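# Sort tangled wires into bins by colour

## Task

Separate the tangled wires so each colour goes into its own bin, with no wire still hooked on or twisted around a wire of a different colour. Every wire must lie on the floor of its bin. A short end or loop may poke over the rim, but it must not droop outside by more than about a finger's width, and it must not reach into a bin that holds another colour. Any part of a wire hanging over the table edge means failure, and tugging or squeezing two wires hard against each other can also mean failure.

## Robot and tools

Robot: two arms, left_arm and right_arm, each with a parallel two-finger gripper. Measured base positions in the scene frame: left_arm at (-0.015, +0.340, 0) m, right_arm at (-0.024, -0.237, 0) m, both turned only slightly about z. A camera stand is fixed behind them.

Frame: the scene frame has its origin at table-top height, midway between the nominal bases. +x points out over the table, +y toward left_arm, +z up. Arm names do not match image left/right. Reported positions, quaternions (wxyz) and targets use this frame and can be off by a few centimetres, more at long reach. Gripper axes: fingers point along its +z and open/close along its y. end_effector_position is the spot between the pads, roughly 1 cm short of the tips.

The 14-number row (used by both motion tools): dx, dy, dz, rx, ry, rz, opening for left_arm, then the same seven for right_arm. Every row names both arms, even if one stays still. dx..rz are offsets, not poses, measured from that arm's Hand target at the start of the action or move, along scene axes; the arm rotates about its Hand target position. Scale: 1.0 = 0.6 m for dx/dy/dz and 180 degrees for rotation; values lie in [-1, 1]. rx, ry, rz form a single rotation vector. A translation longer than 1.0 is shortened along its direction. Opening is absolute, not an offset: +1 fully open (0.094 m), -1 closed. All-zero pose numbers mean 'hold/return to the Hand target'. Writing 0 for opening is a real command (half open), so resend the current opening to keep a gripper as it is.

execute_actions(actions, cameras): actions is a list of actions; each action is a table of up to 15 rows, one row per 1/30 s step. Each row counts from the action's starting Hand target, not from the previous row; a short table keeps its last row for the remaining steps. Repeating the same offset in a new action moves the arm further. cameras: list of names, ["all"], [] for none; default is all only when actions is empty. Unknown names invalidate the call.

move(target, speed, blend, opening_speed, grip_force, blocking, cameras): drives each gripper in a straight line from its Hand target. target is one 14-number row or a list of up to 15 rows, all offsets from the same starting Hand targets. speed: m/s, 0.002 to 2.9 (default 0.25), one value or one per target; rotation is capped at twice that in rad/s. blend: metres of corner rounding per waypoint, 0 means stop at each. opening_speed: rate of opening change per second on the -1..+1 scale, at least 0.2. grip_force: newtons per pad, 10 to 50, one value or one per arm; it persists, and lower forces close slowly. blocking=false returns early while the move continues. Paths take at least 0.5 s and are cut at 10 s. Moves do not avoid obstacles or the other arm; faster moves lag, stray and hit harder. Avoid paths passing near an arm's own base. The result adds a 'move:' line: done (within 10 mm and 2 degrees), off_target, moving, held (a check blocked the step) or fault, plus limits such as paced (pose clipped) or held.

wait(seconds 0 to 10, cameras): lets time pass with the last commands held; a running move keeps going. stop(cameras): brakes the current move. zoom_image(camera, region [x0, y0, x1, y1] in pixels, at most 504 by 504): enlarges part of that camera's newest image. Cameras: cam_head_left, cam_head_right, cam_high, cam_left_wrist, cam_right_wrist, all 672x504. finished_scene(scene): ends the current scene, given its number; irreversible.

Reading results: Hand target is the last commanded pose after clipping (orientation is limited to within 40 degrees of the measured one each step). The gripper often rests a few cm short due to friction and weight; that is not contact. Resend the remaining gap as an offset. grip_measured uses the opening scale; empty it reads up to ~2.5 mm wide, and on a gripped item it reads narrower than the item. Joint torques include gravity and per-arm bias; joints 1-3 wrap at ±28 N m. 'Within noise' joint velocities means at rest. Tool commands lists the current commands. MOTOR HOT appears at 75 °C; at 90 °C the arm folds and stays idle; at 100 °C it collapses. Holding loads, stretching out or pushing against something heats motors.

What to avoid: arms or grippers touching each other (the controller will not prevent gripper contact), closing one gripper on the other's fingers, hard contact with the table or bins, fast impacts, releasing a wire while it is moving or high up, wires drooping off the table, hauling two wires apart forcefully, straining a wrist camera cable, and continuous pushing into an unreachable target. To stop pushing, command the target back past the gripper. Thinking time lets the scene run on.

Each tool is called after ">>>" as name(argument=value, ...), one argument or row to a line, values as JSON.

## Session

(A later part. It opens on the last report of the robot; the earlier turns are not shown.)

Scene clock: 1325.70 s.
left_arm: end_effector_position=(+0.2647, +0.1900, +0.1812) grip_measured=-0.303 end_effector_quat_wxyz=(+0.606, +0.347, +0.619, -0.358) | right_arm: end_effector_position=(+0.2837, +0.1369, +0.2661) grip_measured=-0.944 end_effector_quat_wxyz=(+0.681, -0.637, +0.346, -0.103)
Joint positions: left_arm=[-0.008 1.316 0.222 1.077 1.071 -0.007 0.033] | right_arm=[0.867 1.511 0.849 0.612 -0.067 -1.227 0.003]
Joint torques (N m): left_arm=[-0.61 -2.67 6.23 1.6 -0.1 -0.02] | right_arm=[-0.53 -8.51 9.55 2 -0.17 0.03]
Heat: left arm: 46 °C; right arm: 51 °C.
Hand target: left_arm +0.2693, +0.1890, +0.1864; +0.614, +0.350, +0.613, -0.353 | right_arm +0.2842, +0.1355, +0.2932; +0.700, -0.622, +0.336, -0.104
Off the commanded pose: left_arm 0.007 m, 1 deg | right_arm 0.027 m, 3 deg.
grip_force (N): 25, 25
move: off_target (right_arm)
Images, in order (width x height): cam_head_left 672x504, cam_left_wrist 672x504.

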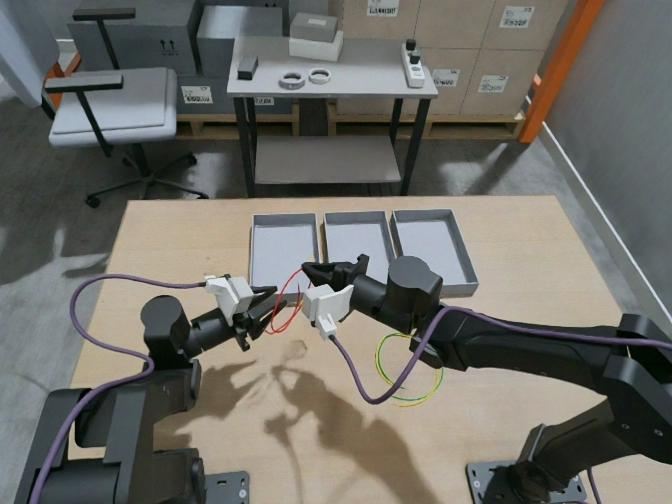

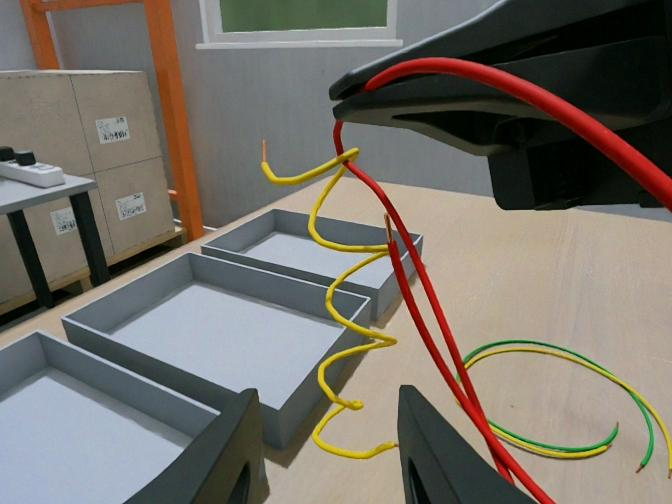

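>>> move(
  target=[0.037,-0.06,0.01,0,0,0,-0.5,0,0,0,0,0,0,-1],
  speed=0.1,
  cameras=["cam_left_wrist","cam_head_left","cam_high"],
)

Scene clock: 1338.67 s.
left_arm: end_effector_position=(+0.2867, +0.1544, +0.1886) grip_measured=-0.497 end_effector_quat_wxyz=(+0.608, +0.350, +0.616, -0.357) | right_arm: end_effector_position=(+0.2837, +0.1369, +0.2661) grip_measured=-0.944 end_effector_quat_wxyz=(+0.681, -0.637, +0.346, -0.103)
Joint positions: left_arm=[-0.177 1.404 0.318 1.078 0.904 -0.008 0.024] | right_arm=[0.867 1.511 0.849 0.612 -0.067 -1.227 0.003]
Joint torques (N m): left_arm=[-0.59 -3.36 6.45 1.57 -0.11 0.01] | right_arm=[-0.51 -8.5 9.55 2 -0.17 0.03]
Heat: left arm: 48 °C; right arm: 51 °C.
Hand target: left_arm +0.2914, +0.1530, +0.1924; +0.614, +0.350, +0.613, -0.353 | right_arm +0.2842, +0.1355, +0.2932; +0.700, -0.622, +0.336, -0.104
Off the commanded pose: left_arm 0.006 m, 1 deg | right_arm 0.027 m, 3 deg.
grip_force (N): 25, 25
move: off_target (right_arm)
Images, in order (width x height): cam_head_left 672x504, cam_high 672x504, cam_left_wrist 672x504.

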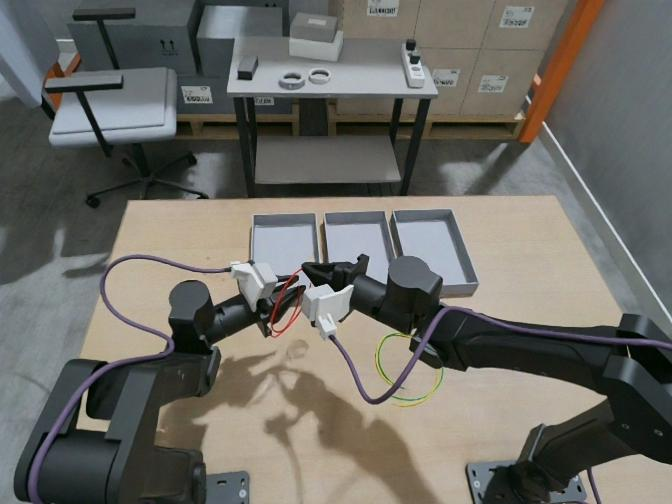

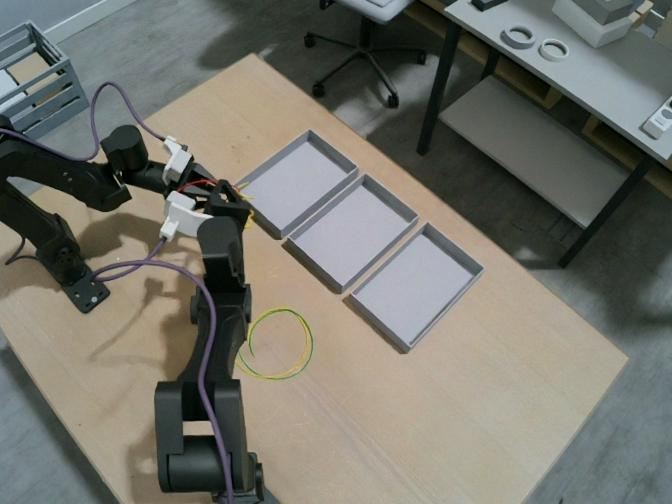

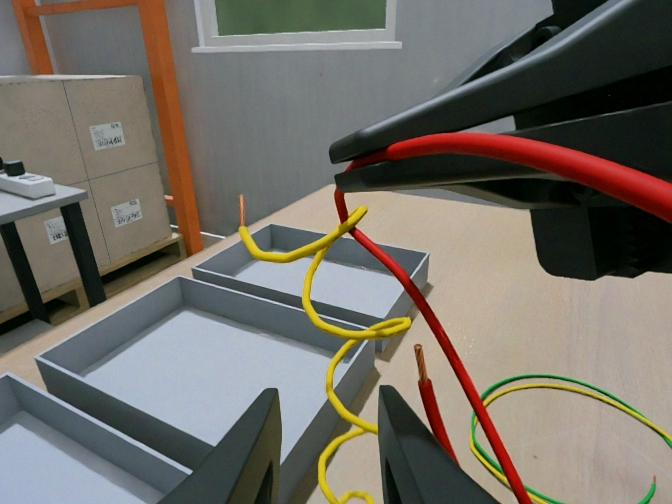

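>>> move(
  target=[
    [0.011,-0.022,0,0,0,0,-0.5,0,0,0,0,0,0,-1],
    [0.011,-0.022,0,0,0,0,-1,0,0,0,0,0,0,-1],
  ],
  speed=0.08,
  opening_speed=0.4,
  cameras=["cam_left_wrist"],
)

Scene clock: 1350.67 s.
left_arm: end_effector_position=(+0.2934, +0.1418, +0.1872) grip_measured=-0.983 end_effector_quat_wxyz=(+0.606, +0.349, +0.619, -0.357) | right_arm: end_effector_position=(+0.2837, +0.1369, +0.2661) grip_measured=-0.944 end_effector_quat_wxyz=(+0.681, -0.637, +0.346, -0.103)
Joint positions: left_arm=[-0.23 1.442 0.348 1.078 0.851 -0.008 0.001] | right_arm=[0.867 1.511 0.849 0.612 -0.067 -1.227 0.003]
Joint torques (N m): left_arm=[-0.55 -3.62 6.45 1.74 -0.09 0.01] | right_arm=[-0.53 -8.5 9.55 2 -0.17 0.03]
Heat: left arm: 48 °C; right arm: 52 °C.
Hand target: left_arm +0.2980, +0.1398, +0.1924; +0.614, +0.350, +0.613, -0.353 | right_arm +0.2842, +0.1355, +0.2932; +0.700, -0.622, +0.336, -0.104
Off the commanded pose: left_arm 0.007 m, 1 deg | right_arm 0.027 m, 3 deg.
grip_force (N): 25, 25
move: off_target (right_arm)
Images, in order (width x height): cam_left_wrist 672x504.

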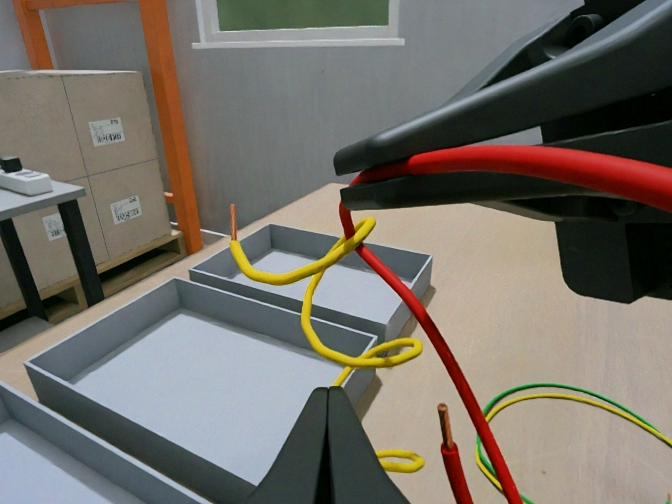

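>>> move(
  target=[
    [0,0,0,0,0,0,-0.5,0,0,0,0,0,0,-1],
    [0.015,-0.026,0,0,0,0,-0.5,0,0,0,0,0,0,-1],
  ],
  speed=0.08,
  opening_speed=0.6,
  cameras=["cam_left_wrist"],
)

>>> move(
  target=[0,0,0,0,0,0,-1,0,0,0,0,0,0,-1],
  opening_speed=0.4,
  cameras=["cam_left_wrist"],
)

Scene clock: 1370.43 s.
left_arm: end_effector_position=(+0.3023, +0.1264, +0.1875) grip_measured=-0.503 end_effector_quat_wxyz=(+0.606, +0.349, +0.619, -0.357) | right_arm: end_effector_position=(+0.2837, +0.1369, +0.2661) grip_measured=-0.944 end_effector_quat_wxyz=(+0.681, -0.637, +0.346, -0.103)
Joint positions: left_arm=[-0.286 1.493 0.393 1.084 0.795 -0.008 0.023] | right_arm=[0.867 1.511 0.849 0.612 -0.067 -1.227 0.003]
Joint torques (N m): left_arm=[-0.76 -3.97 6.34 1.78 -0.12 0.01] | right_arm=[-0.51 -8.5 9.55 2 -0.17 0.03]
Heat: left arm: 47 °C; right arm: 52 °C.
Hand target: left_arm +0.3070, +0.1242, +0.1925; +0.614, +0.350, +0.613, -0.353 | right_arm +0.2842, +0.1355, +0.2932; +0.700, -0.622, +0.336, -0.104
Off the commanded pose: left_arm 0.007 m, 1 deg | right_arm 0.027 m, 3 deg.
grip_force (N): 25, 25
move: off_target (right_arm)
Images, in order (width x height): cam_left_wrist 672x504.

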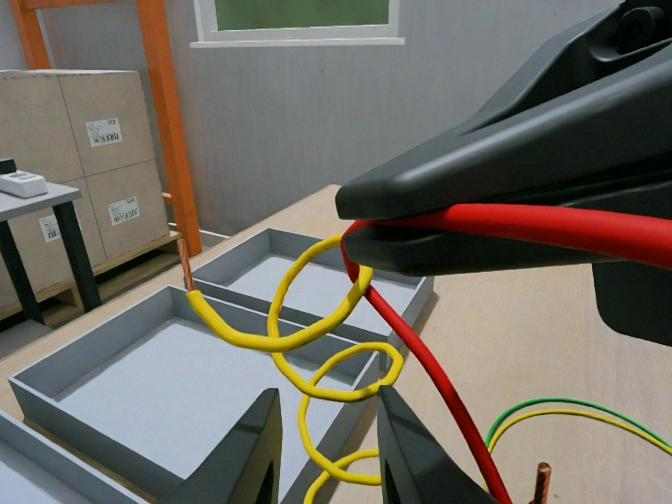

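Scene clock: 1372.30 s.
left_arm: end_effector_position=(+0.3024, +0.1265, +0.1876) grip_measured=-0.983 end_effector_quat_wxyz=(+0.606, +0.349, +0.619, -0.357) | right_arm: end_effector_position=(+0.2837, +0.1369, +0.2660) grip_measured=-0.944 end_effector_quat_wxyz=(+0.681, -0.637, +0.346, -0.103)
Joint positions: left_arm=[-0.286 1.493 0.393 1.085 0.794 -0.008 0.001] | right_arm=[0.867 1.511 0.849 0.611 -0.067 -1.227 0.003]
Joint torques (N m): left_arm=[-0.54 -3.99 6.58 1.74 -0.03 0.02] | right_arm=[-0.51 -8.5 9.55 2 -0.17 0.03]
Heat: left arm: 47 °C; right arm: 52 °C.
Hand target: left_arm +0.3070, +0.1242, +0.1925; +0.614, +0.350, +0.613, -0.353 | right_arm +0.2842, +0.1355, +0.2932; +0.700, -0.622, +0.336, -0.104
Off the commanded pose: left_arm 0.007 m, 1 deg | right_arm 0.027 m, 3 deg.
grip_force (N): 25, 25
move: off_target (right_arm)
Images, in order (width x height): cam_left_wrist 672x504.

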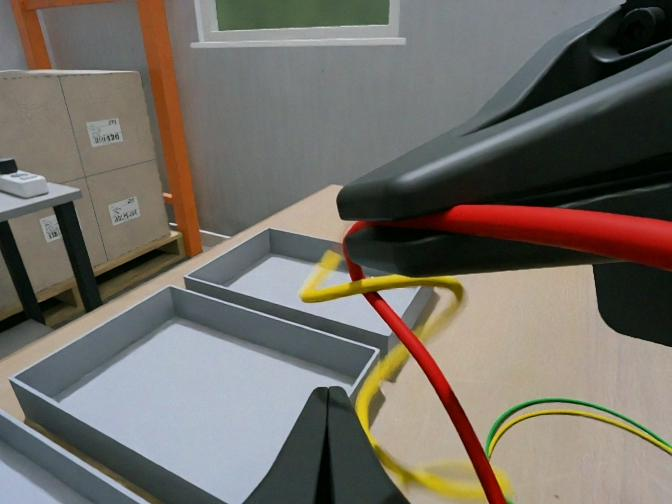

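>>> move(
  target=[-0.007,0.012,0,0,0,0,-0.4,0,0,0,0,0,0,-1],
  speed=0.08,
  cameras=["cam_left_wrist"],
)

Scene clock: 1379.80 s.
left_arm: end_effector_position=(+0.3031, +0.1291, +0.1876) grip_measured=-0.403 end_effector_quat_wxyz=(+0.606, +0.349, +0.619, -0.357) | right_arm: end_effector_position=(+0.2837, +0.1369, +0.2660) grip_measured=-0.944 end_effector_quat_wxyz=(+0.681, -0.637, +0.346, -0.103)
Joint positions: left_arm=[-0.275 1.493 0.393 1.085 0.805 -0.008 0.028] | right_arm=[0.867 1.511 0.849 0.611 -0.067 -1.227 0.003]
Joint torques (N m): left_arm=[0.53 -6.04 4.79 1.68 0.05 -0.06] | right_arm=[-0.51 -8.51 9.55 2 -0.17 0.03]
Heat: left arm: 46 °C; right arm: 53 °C.
Hand target: left_arm +0.3028, +0.1314, +0.1925; +0.614, +0.350, +0.613, -0.353 | right_arm +0.2842, +0.1355, +0.2932; +0.700, -0.622, +0.336, -0.104
Off the commanded pose: left_arm 0.005 m, 1 deg | right_arm 0.027 m, 3 deg.
grip_force (N): 25, 25
move: off_target (right_arm)
Images, in order (width x height): cam_left_wrist 672x504.

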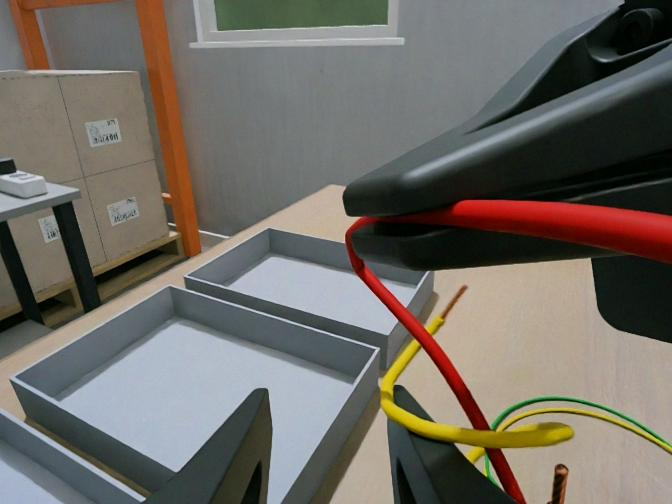

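>>> move(
  target=[-0.06,0.104,0,0,0,0,-0.4,0,0,0,0,0,0,-1],
  speed=0.12,
  cameras=["cam_left_wrist"],
)

Scene clock: 1390.43 s.
left_arm: end_effector_position=(+0.2695, +0.1924, +0.1958) grip_measured=-0.403 end_effector_quat_wxyz=(+0.618, +0.353, +0.608, -0.352) | right_arm: end_effector_position=(+0.2837, +0.1369, +0.2660) grip_measured=-0.944 end_effector_quat_wxyz=(+0.681, -0.637, +0.346, -0.103)
Joint positions: left_arm=[0.003 1.293 0.256 1.062 1.082 -0.013 0.028] | right_arm=[0.867 1.511 0.849 0.611 -0.067 -1.227 0.003]
Joint torques (N m): left_arm=[0.66 -4.48 4.41 1.22 0.07 0.05] | right_arm=[-0.53 -8.51 9.55 2 -0.17 0.03]
Heat: left arm: 46 °C; right arm: 53 °C.
Hand target: left_arm +0.2668, +0.1938, +0.1924; +0.614, +0.350, +0.613, -0.353 | right_arm +0.2842, +0.1355, +0.2932; +0.700, -0.622, +0.336, -0.104
Off the commanded pose: left_arm 0.004 m, 1 deg | right_arm 0.027 m, 3 deg.
grip_force (N): 25, 25
move: off_target (right_arm)
Images, in order (width x height): cam_left_wrist 672x504.

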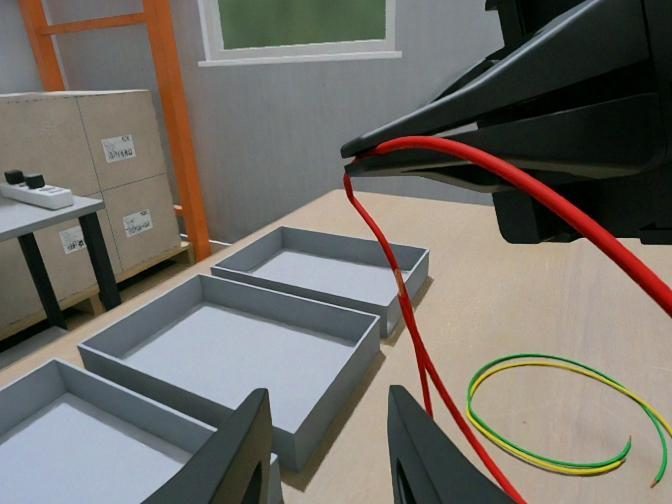

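Retreat more and look all.

>>> move(
  target=[-0.07,0.13,0.08,0,0,0,-0.4,0,0,0,0,0,0,-1],
  speed=0.2,
  cameras=["all"],
)

Scene clock: 1397.00 s.
left_arm: end_effector_position=(+0.2240, +0.2699, +0.2353) grip_measured=-0.403 end_effector_quat_wxyz=(+0.609, +0.344, +0.617, -0.360) | right_arm: end_effector_position=(+0.2837, +0.1369, +0.2660) grip_measured=-0.944 end_effector_quat_wxyz=(+0.681, -0.637, +0.346, -0.103)
Joint positions: left_arm=[0.484 1.024 0.27 0.966 1.56 -0.237 0.028] | right_arm=[0.867 1.511 0.849 0.611 -0.067 -1.227 0.003]
Joint torques (N m): left_arm=[0.64 -1.77 6.76 1.07 -0.08 -0.01] | right_arm=[-0.53 -8.51 9.55 2 -0.17 0.03]
Heat: left arm: 46 °C; right arm: 53 °C.
Hand target: left_arm +0.2248, +0.2718, +0.2404; +0.613, +0.350, +0.613, -0.353 | right_arm +0.2842, +0.1355, +0.2932; +0.700, -0.622, +0.336, -0.104
Off the commanded pose: left_arm 0.006 m, 1 deg | right_arm 0.027 m, 3 deg.
joint sent to its limit (left arm) — joint 5 (wrist yaw), upper limit. The joint targets still meet the commanded pose.
grip_force (N): 25, 25
move: off_target (right_arm)

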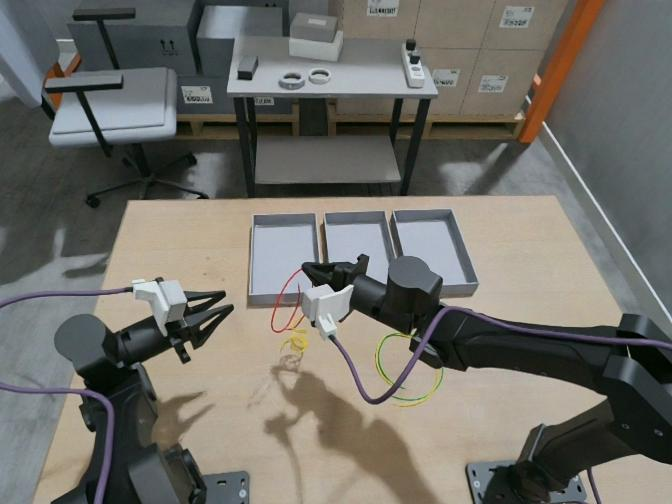

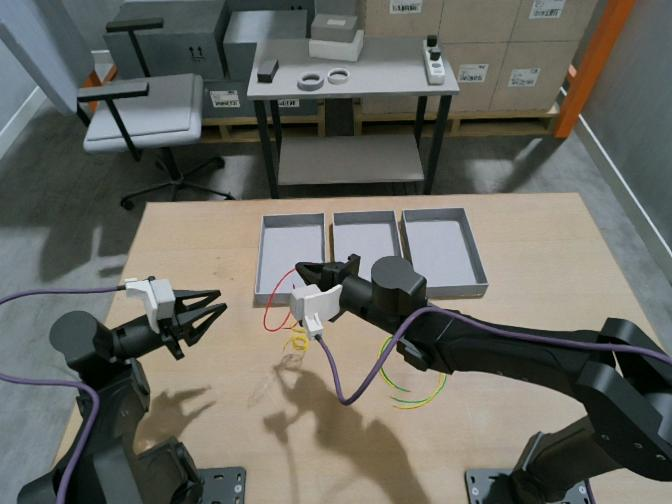

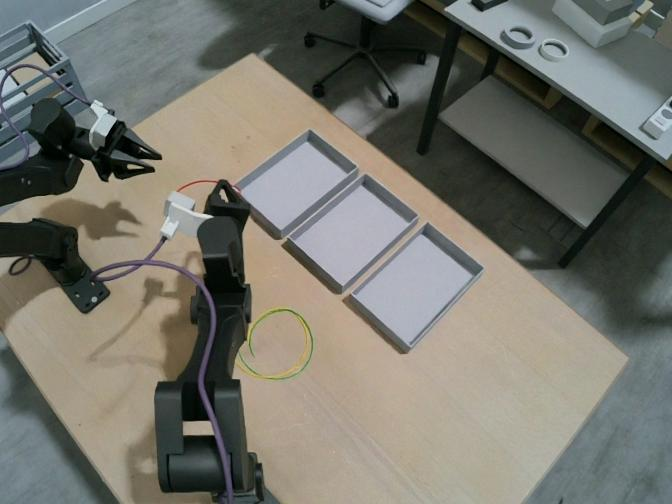

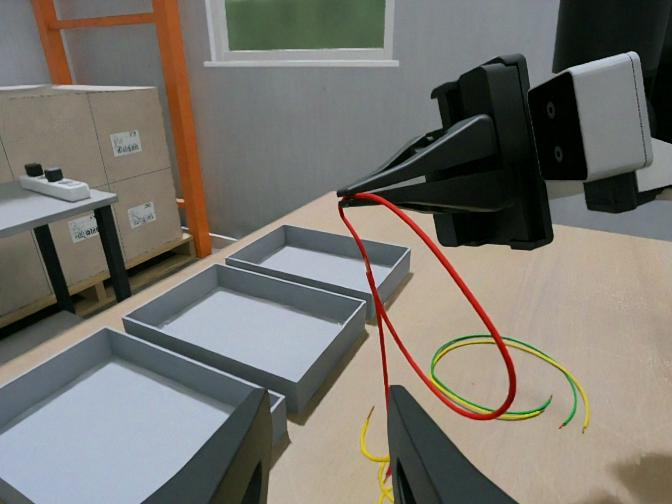

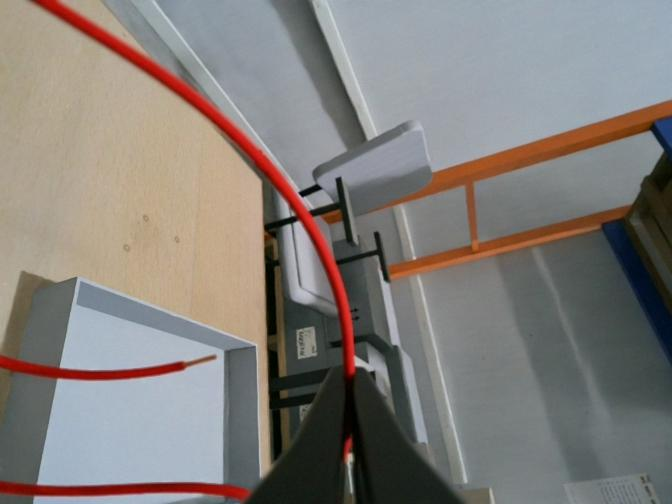

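>>> zoom_image(
  camera="cam_head_left",
  region=[255, 250, 345, 380],
)

>>> zoom_image(
  camera="cam_left_wrist",
  region=[330, 300, 430, 504],
)

Scaled by 3.877 from the camera's 672x504 image, which has a finer 960x720 frame.

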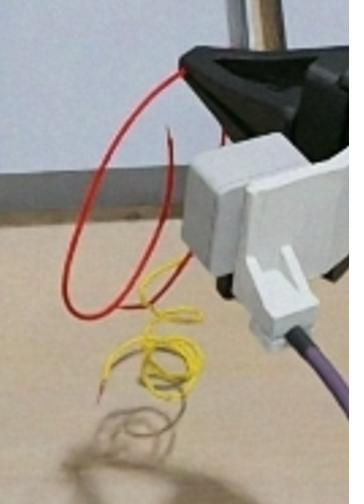

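Scaled by 2.471 from the camera's 672x504 image, which has a finer 960x720 frame.

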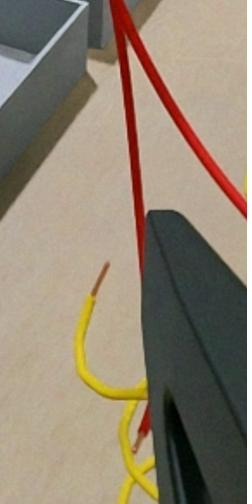

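>>> move(
  target=[
    [0,0,0,0,0,0,-0.4,0,0,-0.08,0,0,0,-1],
    [0,0,0,0,0,0,-0.4,0,0,0,0,0,0,-1],
    [0,0,0,0,0,0,-0.4,0,0,-0.08,0,0,0,-1],
    [0,0,0,0,0,0,-0.4,-0.03,0,-0.08,0,0,0,-1],
  ],
  speed=0.5,
  blend=[0.004,0.004,0.004,0],
  cameras=["cam_left_wrist","cam_head_left"],
)

>>> zoom_image(
  camera="cam_head_left",
  region=[255, 250, 345, 380],
)

Scene clock: 1416.57 s.
left_arm: end_effector_position=(+0.2239, +0.2699, +0.2353) grip_measured=-0.403 end_effector_quat_wxyz=(+0.609, +0.344, +0.617, -0.361) | right_arm: end_effector_position=(+0.2680, +0.1377, +0.2426) grip_measured=-0.944 end_effector_quat_wxyz=(+0.696, -0.627, +0.335, -0.103)
Joint positions: left_arm=[0.484 1.024 0.27 0.966 1.561 -0.238 0.028] | right_arm=[0.904 1.544 0.729 0.804 -0.04 -1.227 0.003]
Joint torques (N m): left_arm=[0.64 -1.7 6.74 1.09 -0.1 0.01] | right_arm=[0.24 -6.68 5.46 2.25 0.04 0.04]
Heat: left arm: 46 °C; right arm: 53 °C.
Hand target: left_arm +0.2249, +0.2716, +0.2403; +0.614, +0.350, +0.614, -0.352 | right_arm +0.2663, +0.1354, +0.2452; +0.700, -0.622, +0.336, -0.104
Off the commanded pose: left_arm 0.006 m, 1 deg | right_arm 0.004 m, 1 deg.
grip_force (N): 25, 25
move: done
Images, in order (width x height): cam_head_left 672x504, cam_left_wrist 672x504.

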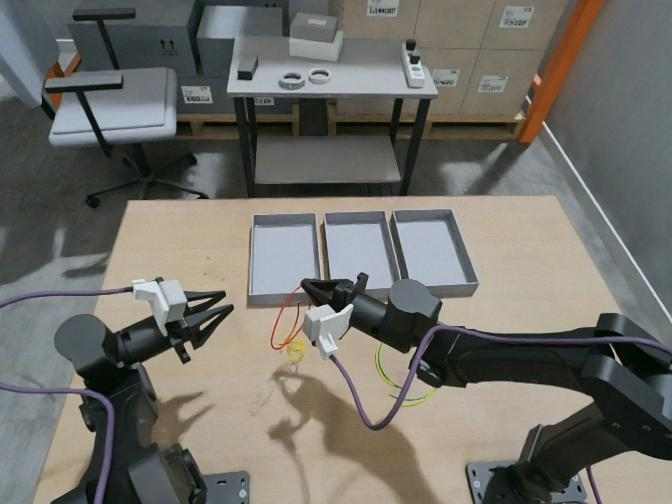

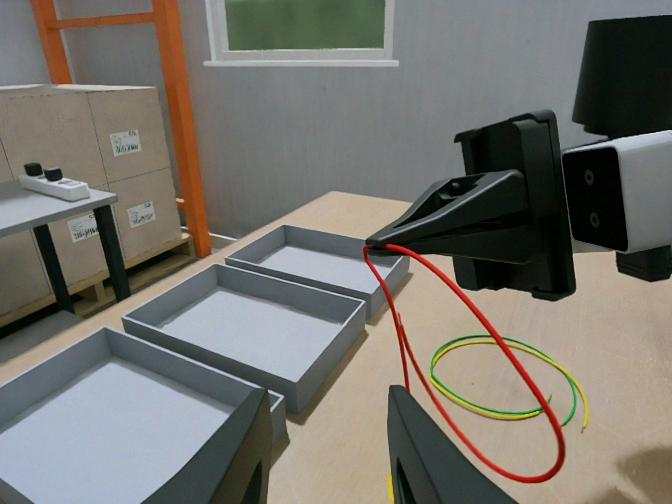

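Scaled by 3.877 from the camera's 672x504 image, which has a finer 960x720 frame.

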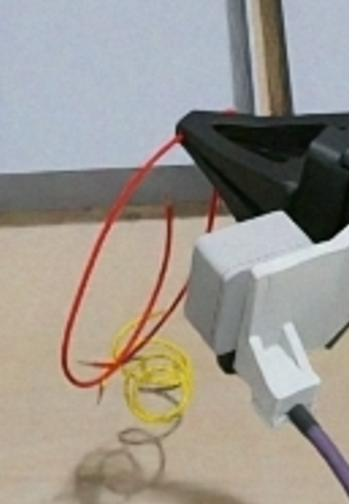

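>>> move(
  target=[
    [0,0,0,0,0,0,-0.4,0,0,-0.11,0,0,0,-1],
  ],
  speed=0.12,
  cameras=["cam_left_wrist","cam_head_left","cam_high"],
)

>>> zoom_image(
  camera="cam_head_left",
  region=[255, 260, 345, 390],
)

Scene clock: 1428.23 s.
left_arm: end_effector_position=(+0.2239, +0.2699, +0.2353) grip_measured=-0.403 end_effector_quat_wxyz=(+0.609, +0.344, +0.617, -0.361) | right_arm: end_effector_position=(+0.2669, +0.1362, +0.1857) grip_measured=-0.944 end_effector_quat_wxyz=(+0.702, -0.621, +0.332, -0.105)
Joint positions: left_arm=[0.484 1.024 0.27 0.966 1.561 -0.238 0.028] | right_arm=[0.904 1.736 0.609 1.136 -0.04 -1.227 0.003]
Joint torques (N m): left_arm=[0.46 -1.94 6.8 1.1 -0.1 -0.04] | right_arm=[0.24 -5.35 4.4 2.29 0.05 0.04]
Heat: left arm: 46 °C; right arm: 49 °C.
Hand target: left_arm +0.2249, +0.2716, +0.2403; +0.614, +0.350, +0.614, -0.352 | right_arm +0.2663, +0.1355, +0.1792; +0.700, -0.622, +0.336, -0.104
Off the commanded pose: left_arm 0.005 m, 1 deg | right_arm 0.007 m, 1 deg.
grip_force (N): 25, 25
move: done
Images, in order (width x height): cam_head_left 672x504, cam_high 672x504, cam_left_wrist 672x504.

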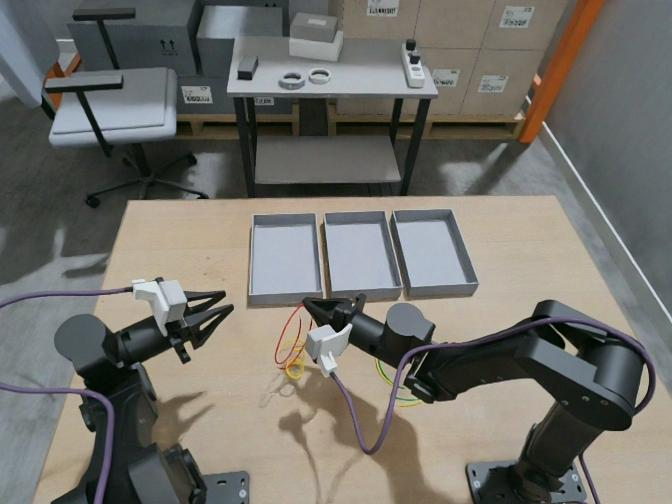

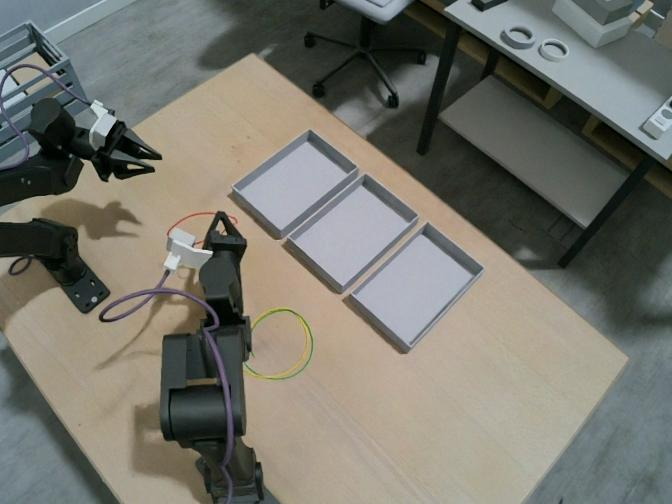

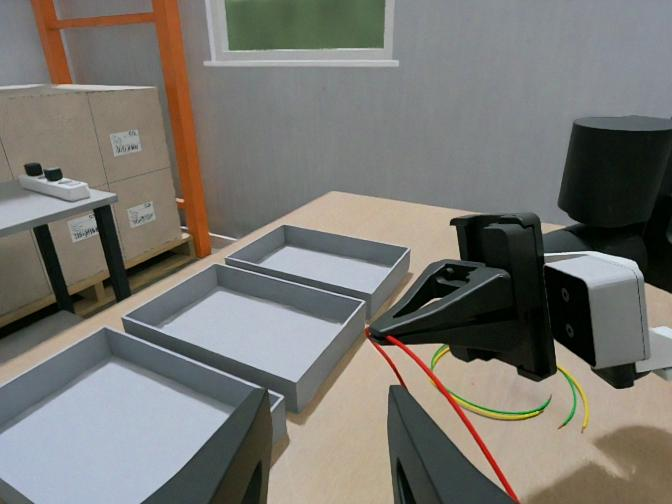

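Scaled by 3.877 from the camera's 672x504 image, which has a finer 960x720 frame.

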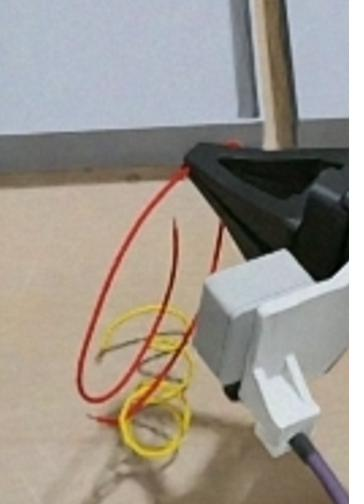

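>>> move(
  target=[
    [0,0,0,0,0,0,-0.4,0,-0.1,0.0,0,0,0,-1],
  ],
  speed=0.12,
  cameras=["cam_left_wrist","cam_head_left"],
)

>>> zoom_image(
  camera="cam_head_left",
  region=[255, 260, 375, 420],
)

Scene clock: 1437.07 s.
left_arm: end_effector_position=(+0.2239, +0.2699, +0.2353) grip_measured=-0.403 end_effector_quat_wxyz=(+0.609, +0.344, +0.617, -0.361) | right_arm: end_effector_position=(+0.2702, +0.0783, +0.1705) grip_measured=-0.944 end_effector_quat_wxyz=(+0.690, -0.628, +0.343, -0.107)
Joint positions: left_arm=[0.484 1.024 0.27 0.966 1.561 -0.238 0.028] | right_arm=[0.759 1.63 0.439 1.166 -0.169 -1.229 0.003]
Joint torques (N m): left_arm=[0.38 -1.7 6.6 1.09 -0.08 0.02] | right_arm=[-0.32 -7.39 3.77 2.27 -0.23 0.06]
Heat: left arm: 46 °C; right arm: 48 °C.
Hand target: left_arm +0.2249, +0.2716, +0.2403; +0.614, +0.350, +0.614, -0.352 | right_arm +0.2663, +0.0755, +0.1792; +0.700, -0.622, +0.336, -0.104
Off the commanded pose: left_arm 0.005 m, 1 deg | right_arm 0.010 m, 2 deg.
grip_force (N): 25, 25
move: done
Images, in order (width x height): cam_head_left 672x504, cam_left_wrist 672x504.

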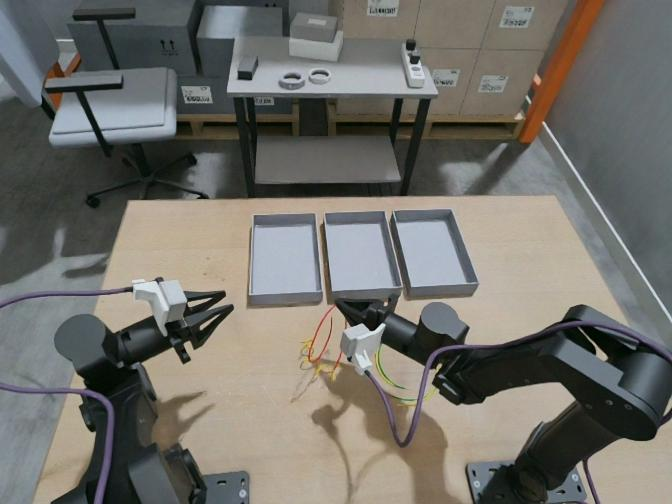

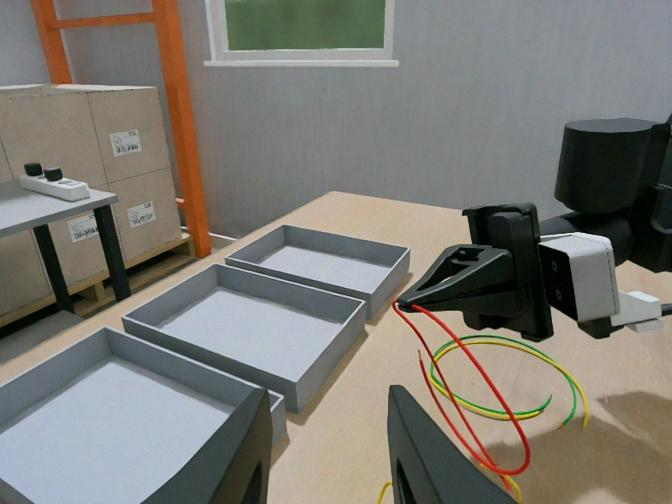

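Scaled by 3.150 from the camera's 672x504 image, which has a finer 960x720 frame.

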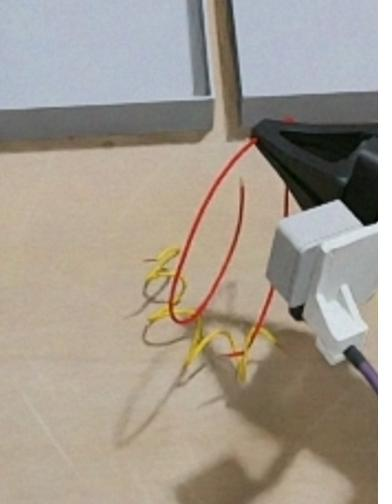

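>>> move(
  target=[
    [0,0,0,0,0,0,-0.4,0,-0.07,0.0,0,0,0,-1],
  ],
  speed=0.12,
  cameras=["cam_left_wrist","cam_head_left"],
)

>>> zoom_image(
  camera="cam_head_left",
  region=[275, 280, 395, 420],
)

Scene clock: 1449.27 s.
left_arm: end_effector_position=(+0.2239, +0.2699, +0.2353) grip_measured=-0.403 end_effector_quat_wxyz=(+0.609, +0.344, +0.617, -0.361) | right_arm: end_effector_position=(+0.2703, +0.0360, +0.1729) grip_measured=-0.944 end_effector_quat_wxyz=(+0.692, -0.626, +0.342, -0.106)
Joint positions: left_arm=[0.484 1.024 0.27 0.966 1.561 -0.238 0.028] | right_arm=[0.621 1.526 0.339 1.167 -0.309 -1.229 0.003]
Joint torques (N m): left_arm=[0.65 -1.85 6.89 1.07 -0.07 -0.04] | right_arm=[-0.4 -6.22 3.78 2.2 -0.21 0.06]
Heat: left arm: 47 °C; right arm: 47 °C.
Hand target: left_arm +0.2249, +0.2716, +0.2403; +0.614, +0.350, +0.614, -0.352 | right_arm +0.2662, +0.0335, +0.1790; +0.700, -0.622, +0.336, -0.104
Off the commanded pose: left_arm 0.005 m, 1 deg | right_arm 0.008 m, 1 deg.
grip_force (N): 25, 25
move: done
Images, in order (width x height): cam_head_left 672x504, cam_left_wrist 672x504.

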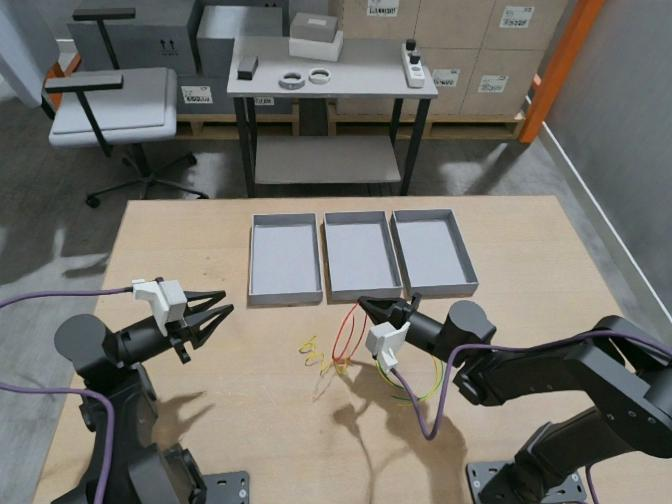

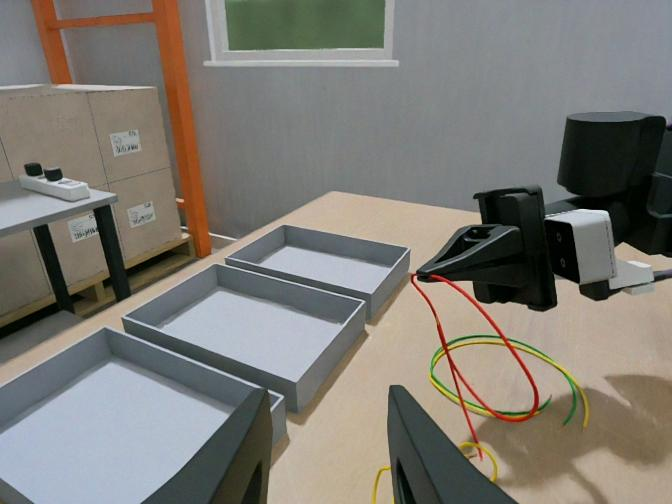

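Scaled by 3.600 from the camera's 672x504 image, which has a finer 960x720 frame.

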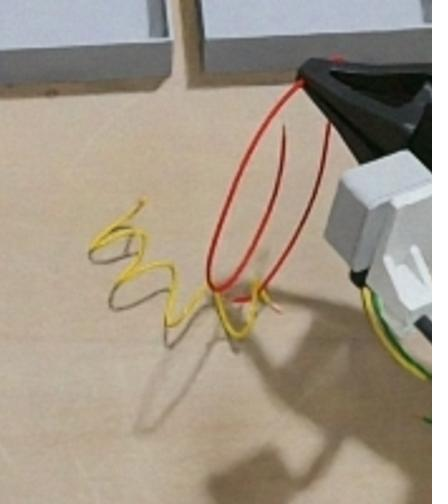

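>>> zoom_image(
  camera="cam_left_wrist",
  region=[430, 380, 530, 504],
)

>>> zoom_image(
  camera="cam_head_left",
  region=[325, 340, 365, 390],
)

Scaled by 4.065 from the camera's 672x504 image, which has a finer 960x720 frame.

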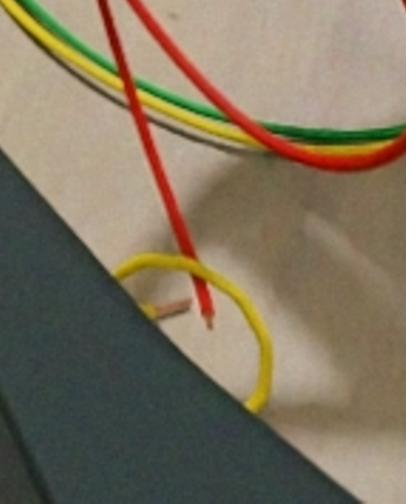

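Scaled by 10.080 from the camera's 672x504 image, which has a finer 960x720 frame.

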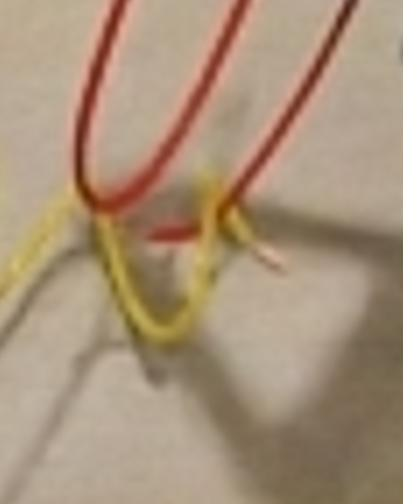

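>>> move(
  target=[
    [0,0,0,0,0,0,-0.4,0.03,-0.08,0.05,0,0,0,-1],
  ],
  speed=0.5,
  cameras=["cam_left_wrist","cam_head_left"],
)

>>> zoom_image(
  camera="cam_head_left",
  region=[285, 280, 405, 420],
)

Scene clock: 1472.63 s.
left_arm: end_effector_position=(+0.2239, +0.2699, +0.2353) grip_measured=-0.403 end_effector_quat_wxyz=(+0.609, +0.344, +0.617, -0.361) | right_arm: end_effector_position=(+0.2827, -0.0150, +0.1959) grip_measured=-0.944 end_effector_quat_wxyz=(+0.691, -0.626, +0.345, -0.103)
Joint positions: left_arm=[0.484 1.024 0.27 0.966 1.561 -0.238 0.028] | right_arm=[0.388 1.338 0.339 0.972 -0.542 -1.229 0.003]
Joint torques (N m): left_arm=[0.32 -1.57 6.58 1.09 -0.1 0] | right_arm=[-0.49 -4.94 7.51 1.83 -0.22 0.06]
Motor temperatures (°C): left_arm=[33 36 47 40 32 33 35] | right_arm=[31 43 45 47 34 32 35]
Heat: left arm: 47 °C; right arm: 47 °C.
Hand target: left_arm +0.2249, +0.2716, +0.2403; +0.614, +0.350, +0.614, -0.352 | right_arm +0.2842, -0.0145, +0.2091; +0.700, -0.622, +0.336, -0.104
Off the commanded pose: left_arm 0.005 m, 1 deg | right_arm 0.013 m, 2 deg.
grip_force (N): 25, 25
move: off_target (right_arm)
Images, in order (width x height): cam_head_left 672x504, cam_left_wrist 672x504.

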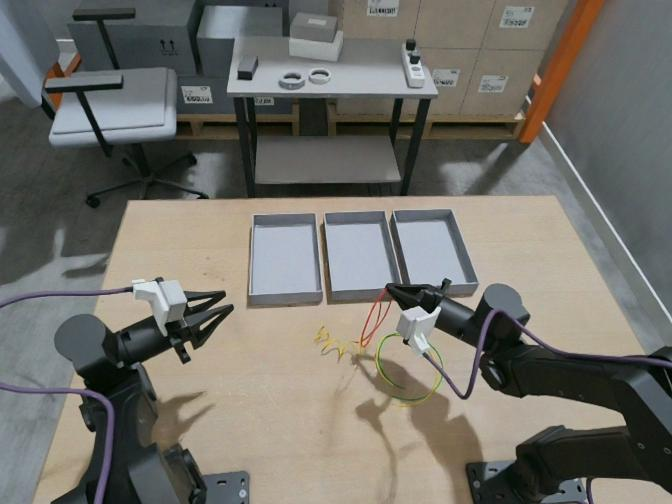

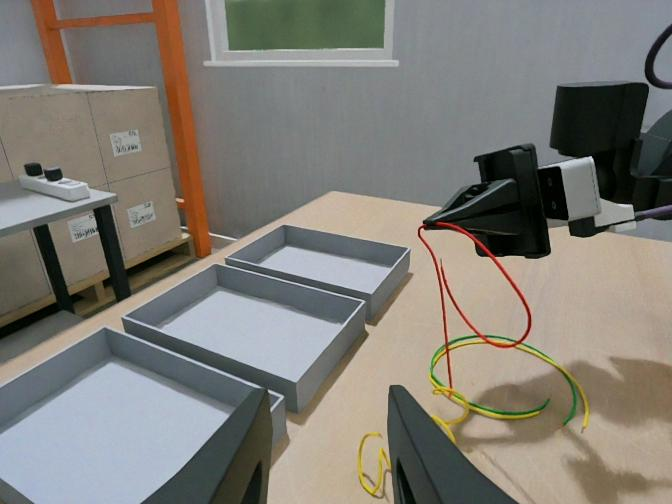

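Scaled by 3.600 from the camera's 672x504 image, which has a finer 960x720 frame.

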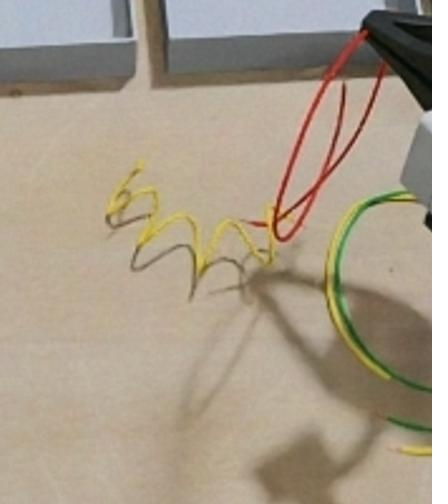

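>>> move(
  target=[
    [0.05,-0.15,0,0.209,0.362,0.287,-0.4,0,0.02,-0.045,0,0,0,-1],
    [0.105,-0.243,-0.1,0.209,0.362,0.287,-0.4,0,0.02,-0.045,0,0,0,-1],
  ],
  speed=0.25,
  blend=[0.03,0],
  cameras=["cam_left_wrist","cam_head_left"],
)

Scene clock: 1492.90 s.
left_arm: end_effector_position=(+0.2850, +0.1262, +0.1819) grip_measured=-0.403 end_effector_quat_wxyz=(+0.148, +0.001, +0.989, +0.001) | right_arm: end_effector_position=(+0.2870, -0.0030, +0.1894) grip_measured=-0.944 end_effector_quat_wxyz=(+0.703, -0.620, +0.330, -0.109)
Joint positions: left_arm=[-0.751 1.734 1.668 -1.277 -0.195 -0.692 0.028] | right_arm=[0.425 1.462 0.339 1.137 -0.515 -1.229 0.003]
Joint torques (N m): left_arm=[-0.24 -7.54 5.26 0.76 -0.23 -0.11] | right_arm=[0.61 -2.89 3.78 2.18 0.04 0.06]
Heat: left arm: 47 °C; right arm: 47 °C.
Hand target: left_arm +0.2880, +0.1259, +0.1803; +0.156, -0.003, +0.988, +0.005 | right_arm +0.2842, -0.0025, +0.1821; +0.700, -0.622, +0.336, -0.104
Off the commanded pose: left_arm 0.003 m, 1 deg | right_arm 0.008 m, 1 deg.
grip_force (N): 25, 25
move: done
Images, in order (width x height): cam_head_left 672x504, cam_left_wrist 672x504.

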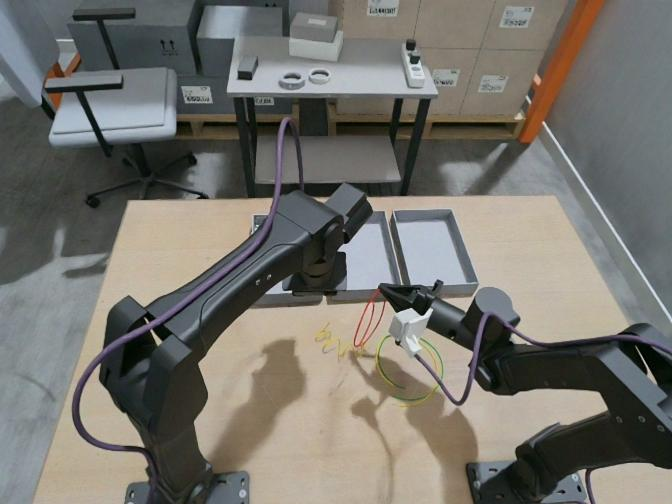

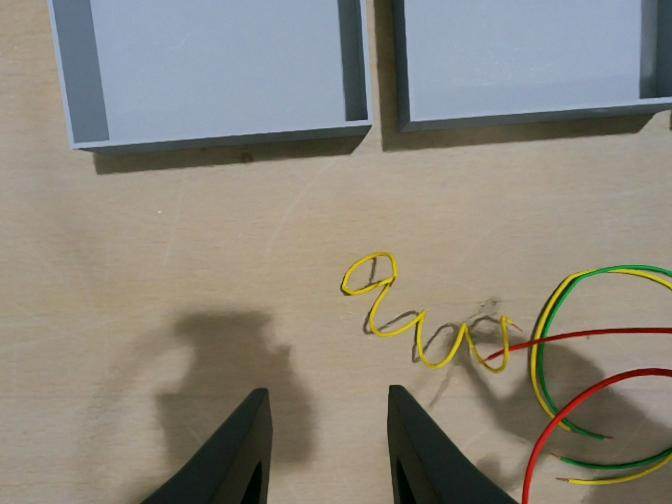

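>>> move(
  target=[
    [-0.04,-0.052,-0.16,0,0,0,-0.4,0,0,0,0,0,0,-1],
  ],
  speed=0.2,
  cameras=["cam_left_wrist"],
)

Scene clock: 1502.53 s.
left_arm: end_effector_position=(+0.2615, +0.0937, +0.0887) grip_measured=-0.403 end_effector_quat_wxyz=(+0.149, +0.001, +0.989, -0.002) | right_arm: end_effector_position=(+0.2870, -0.0030, +0.1894) grip_measured=-0.944 end_effector_quat_wxyz=(+0.703, -0.620, +0.330, -0.109)
Joint positions: left_arm=[-0.869 1.761 1.329 -0.931 -0.217 -0.81 0.028] | right_arm=[0.425 1.462 0.339 1.137 -0.515 -1.229 0.003]
Joint torques (N m): left_arm=[-0.21 -7.42 5.11 0.74 -0.23 -0.08] | right_arm=[0.59 -2.89 3.79 2.17 0.05 0.06]
Heat: left arm: 47 °C; right arm: 47 °C.
Hand target: left_arm +0.2639, +0.0946, +0.0844; +0.156, -0.003, +0.988, +0.005 | right_arm +0.2842, -0.0025, +0.1821; +0.700, -0.622, +0.336, -0.104
Off the commanded pose: left_arm 0.005 m, 1 deg | right_arm 0.008 m, 1 deg.
grip_force (N): 25, 25
move: done
Images, in order (width x height): cam_left_wrist 672x504.

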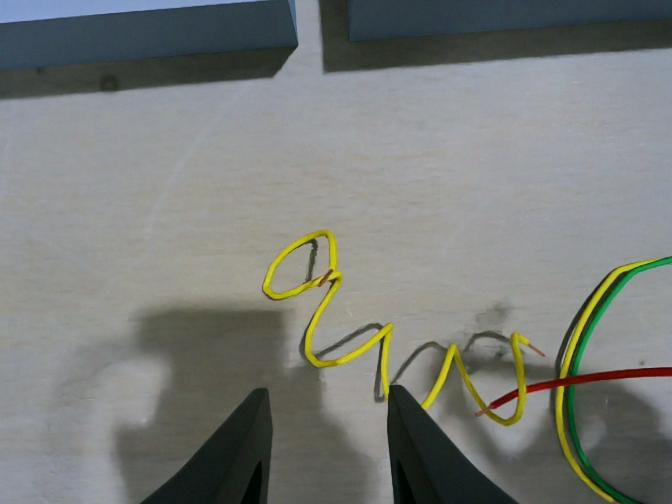

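>>> move(
  target=[
    [-0.0125,0.009,-0.1,0,0,0,-0.4,0,0,0,0,0,0,-1],
  ],
  speed=0.15,
  cameras=["cam_left_wrist"],
)

Scene clock: 1513.27 s.
left_arm: end_effector_position=(+0.2558, +0.0989, +0.0300) grip_measured=-0.403 end_effector_quat_wxyz=(+0.151, -0.001, +0.989, -0.003) | right_arm: end_effector_position=(+0.2870, -0.0030, +0.1894) grip_measured=-0.944 end_effector_quat_wxyz=(+0.703, -0.620, +0.330, -0.109)
Joint positions: left_arm=[-0.873 1.8 1.131 -0.691 -0.219 -0.817 0.028] | right_arm=[0.425 1.462 0.339 1.137 -0.515 -1.229 0.003]
Joint torques (N m): left_arm=[-0.4 -7.17 4.66 0.75 -0.23 -0.11] | right_arm=[0.61 -2.89 3.78 2.17 0.05 0.06]
Heat: left arm: 47 °C; right arm: 48 °C.
Hand target: left_arm +0.2565, +0.1000, +0.0244; +0.156, -0.003, +0.988, +0.004 | right_arm +0.2842, -0.0025, +0.1821; +0.700, -0.622, +0.336, -0.104
Off the commanded pose: left_arm 0.006 m, 1 deg | right_arm 0.008 m, 1 deg.
grip_force (N): 25, 25
move: done
Images, in order (width x height): cam_left_wrist 672x504.

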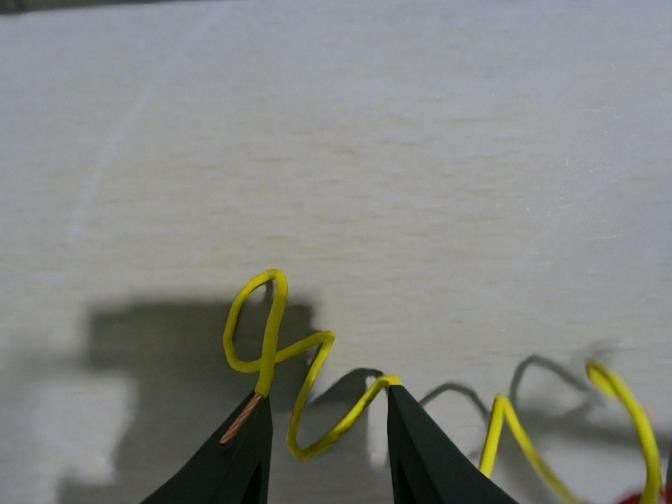

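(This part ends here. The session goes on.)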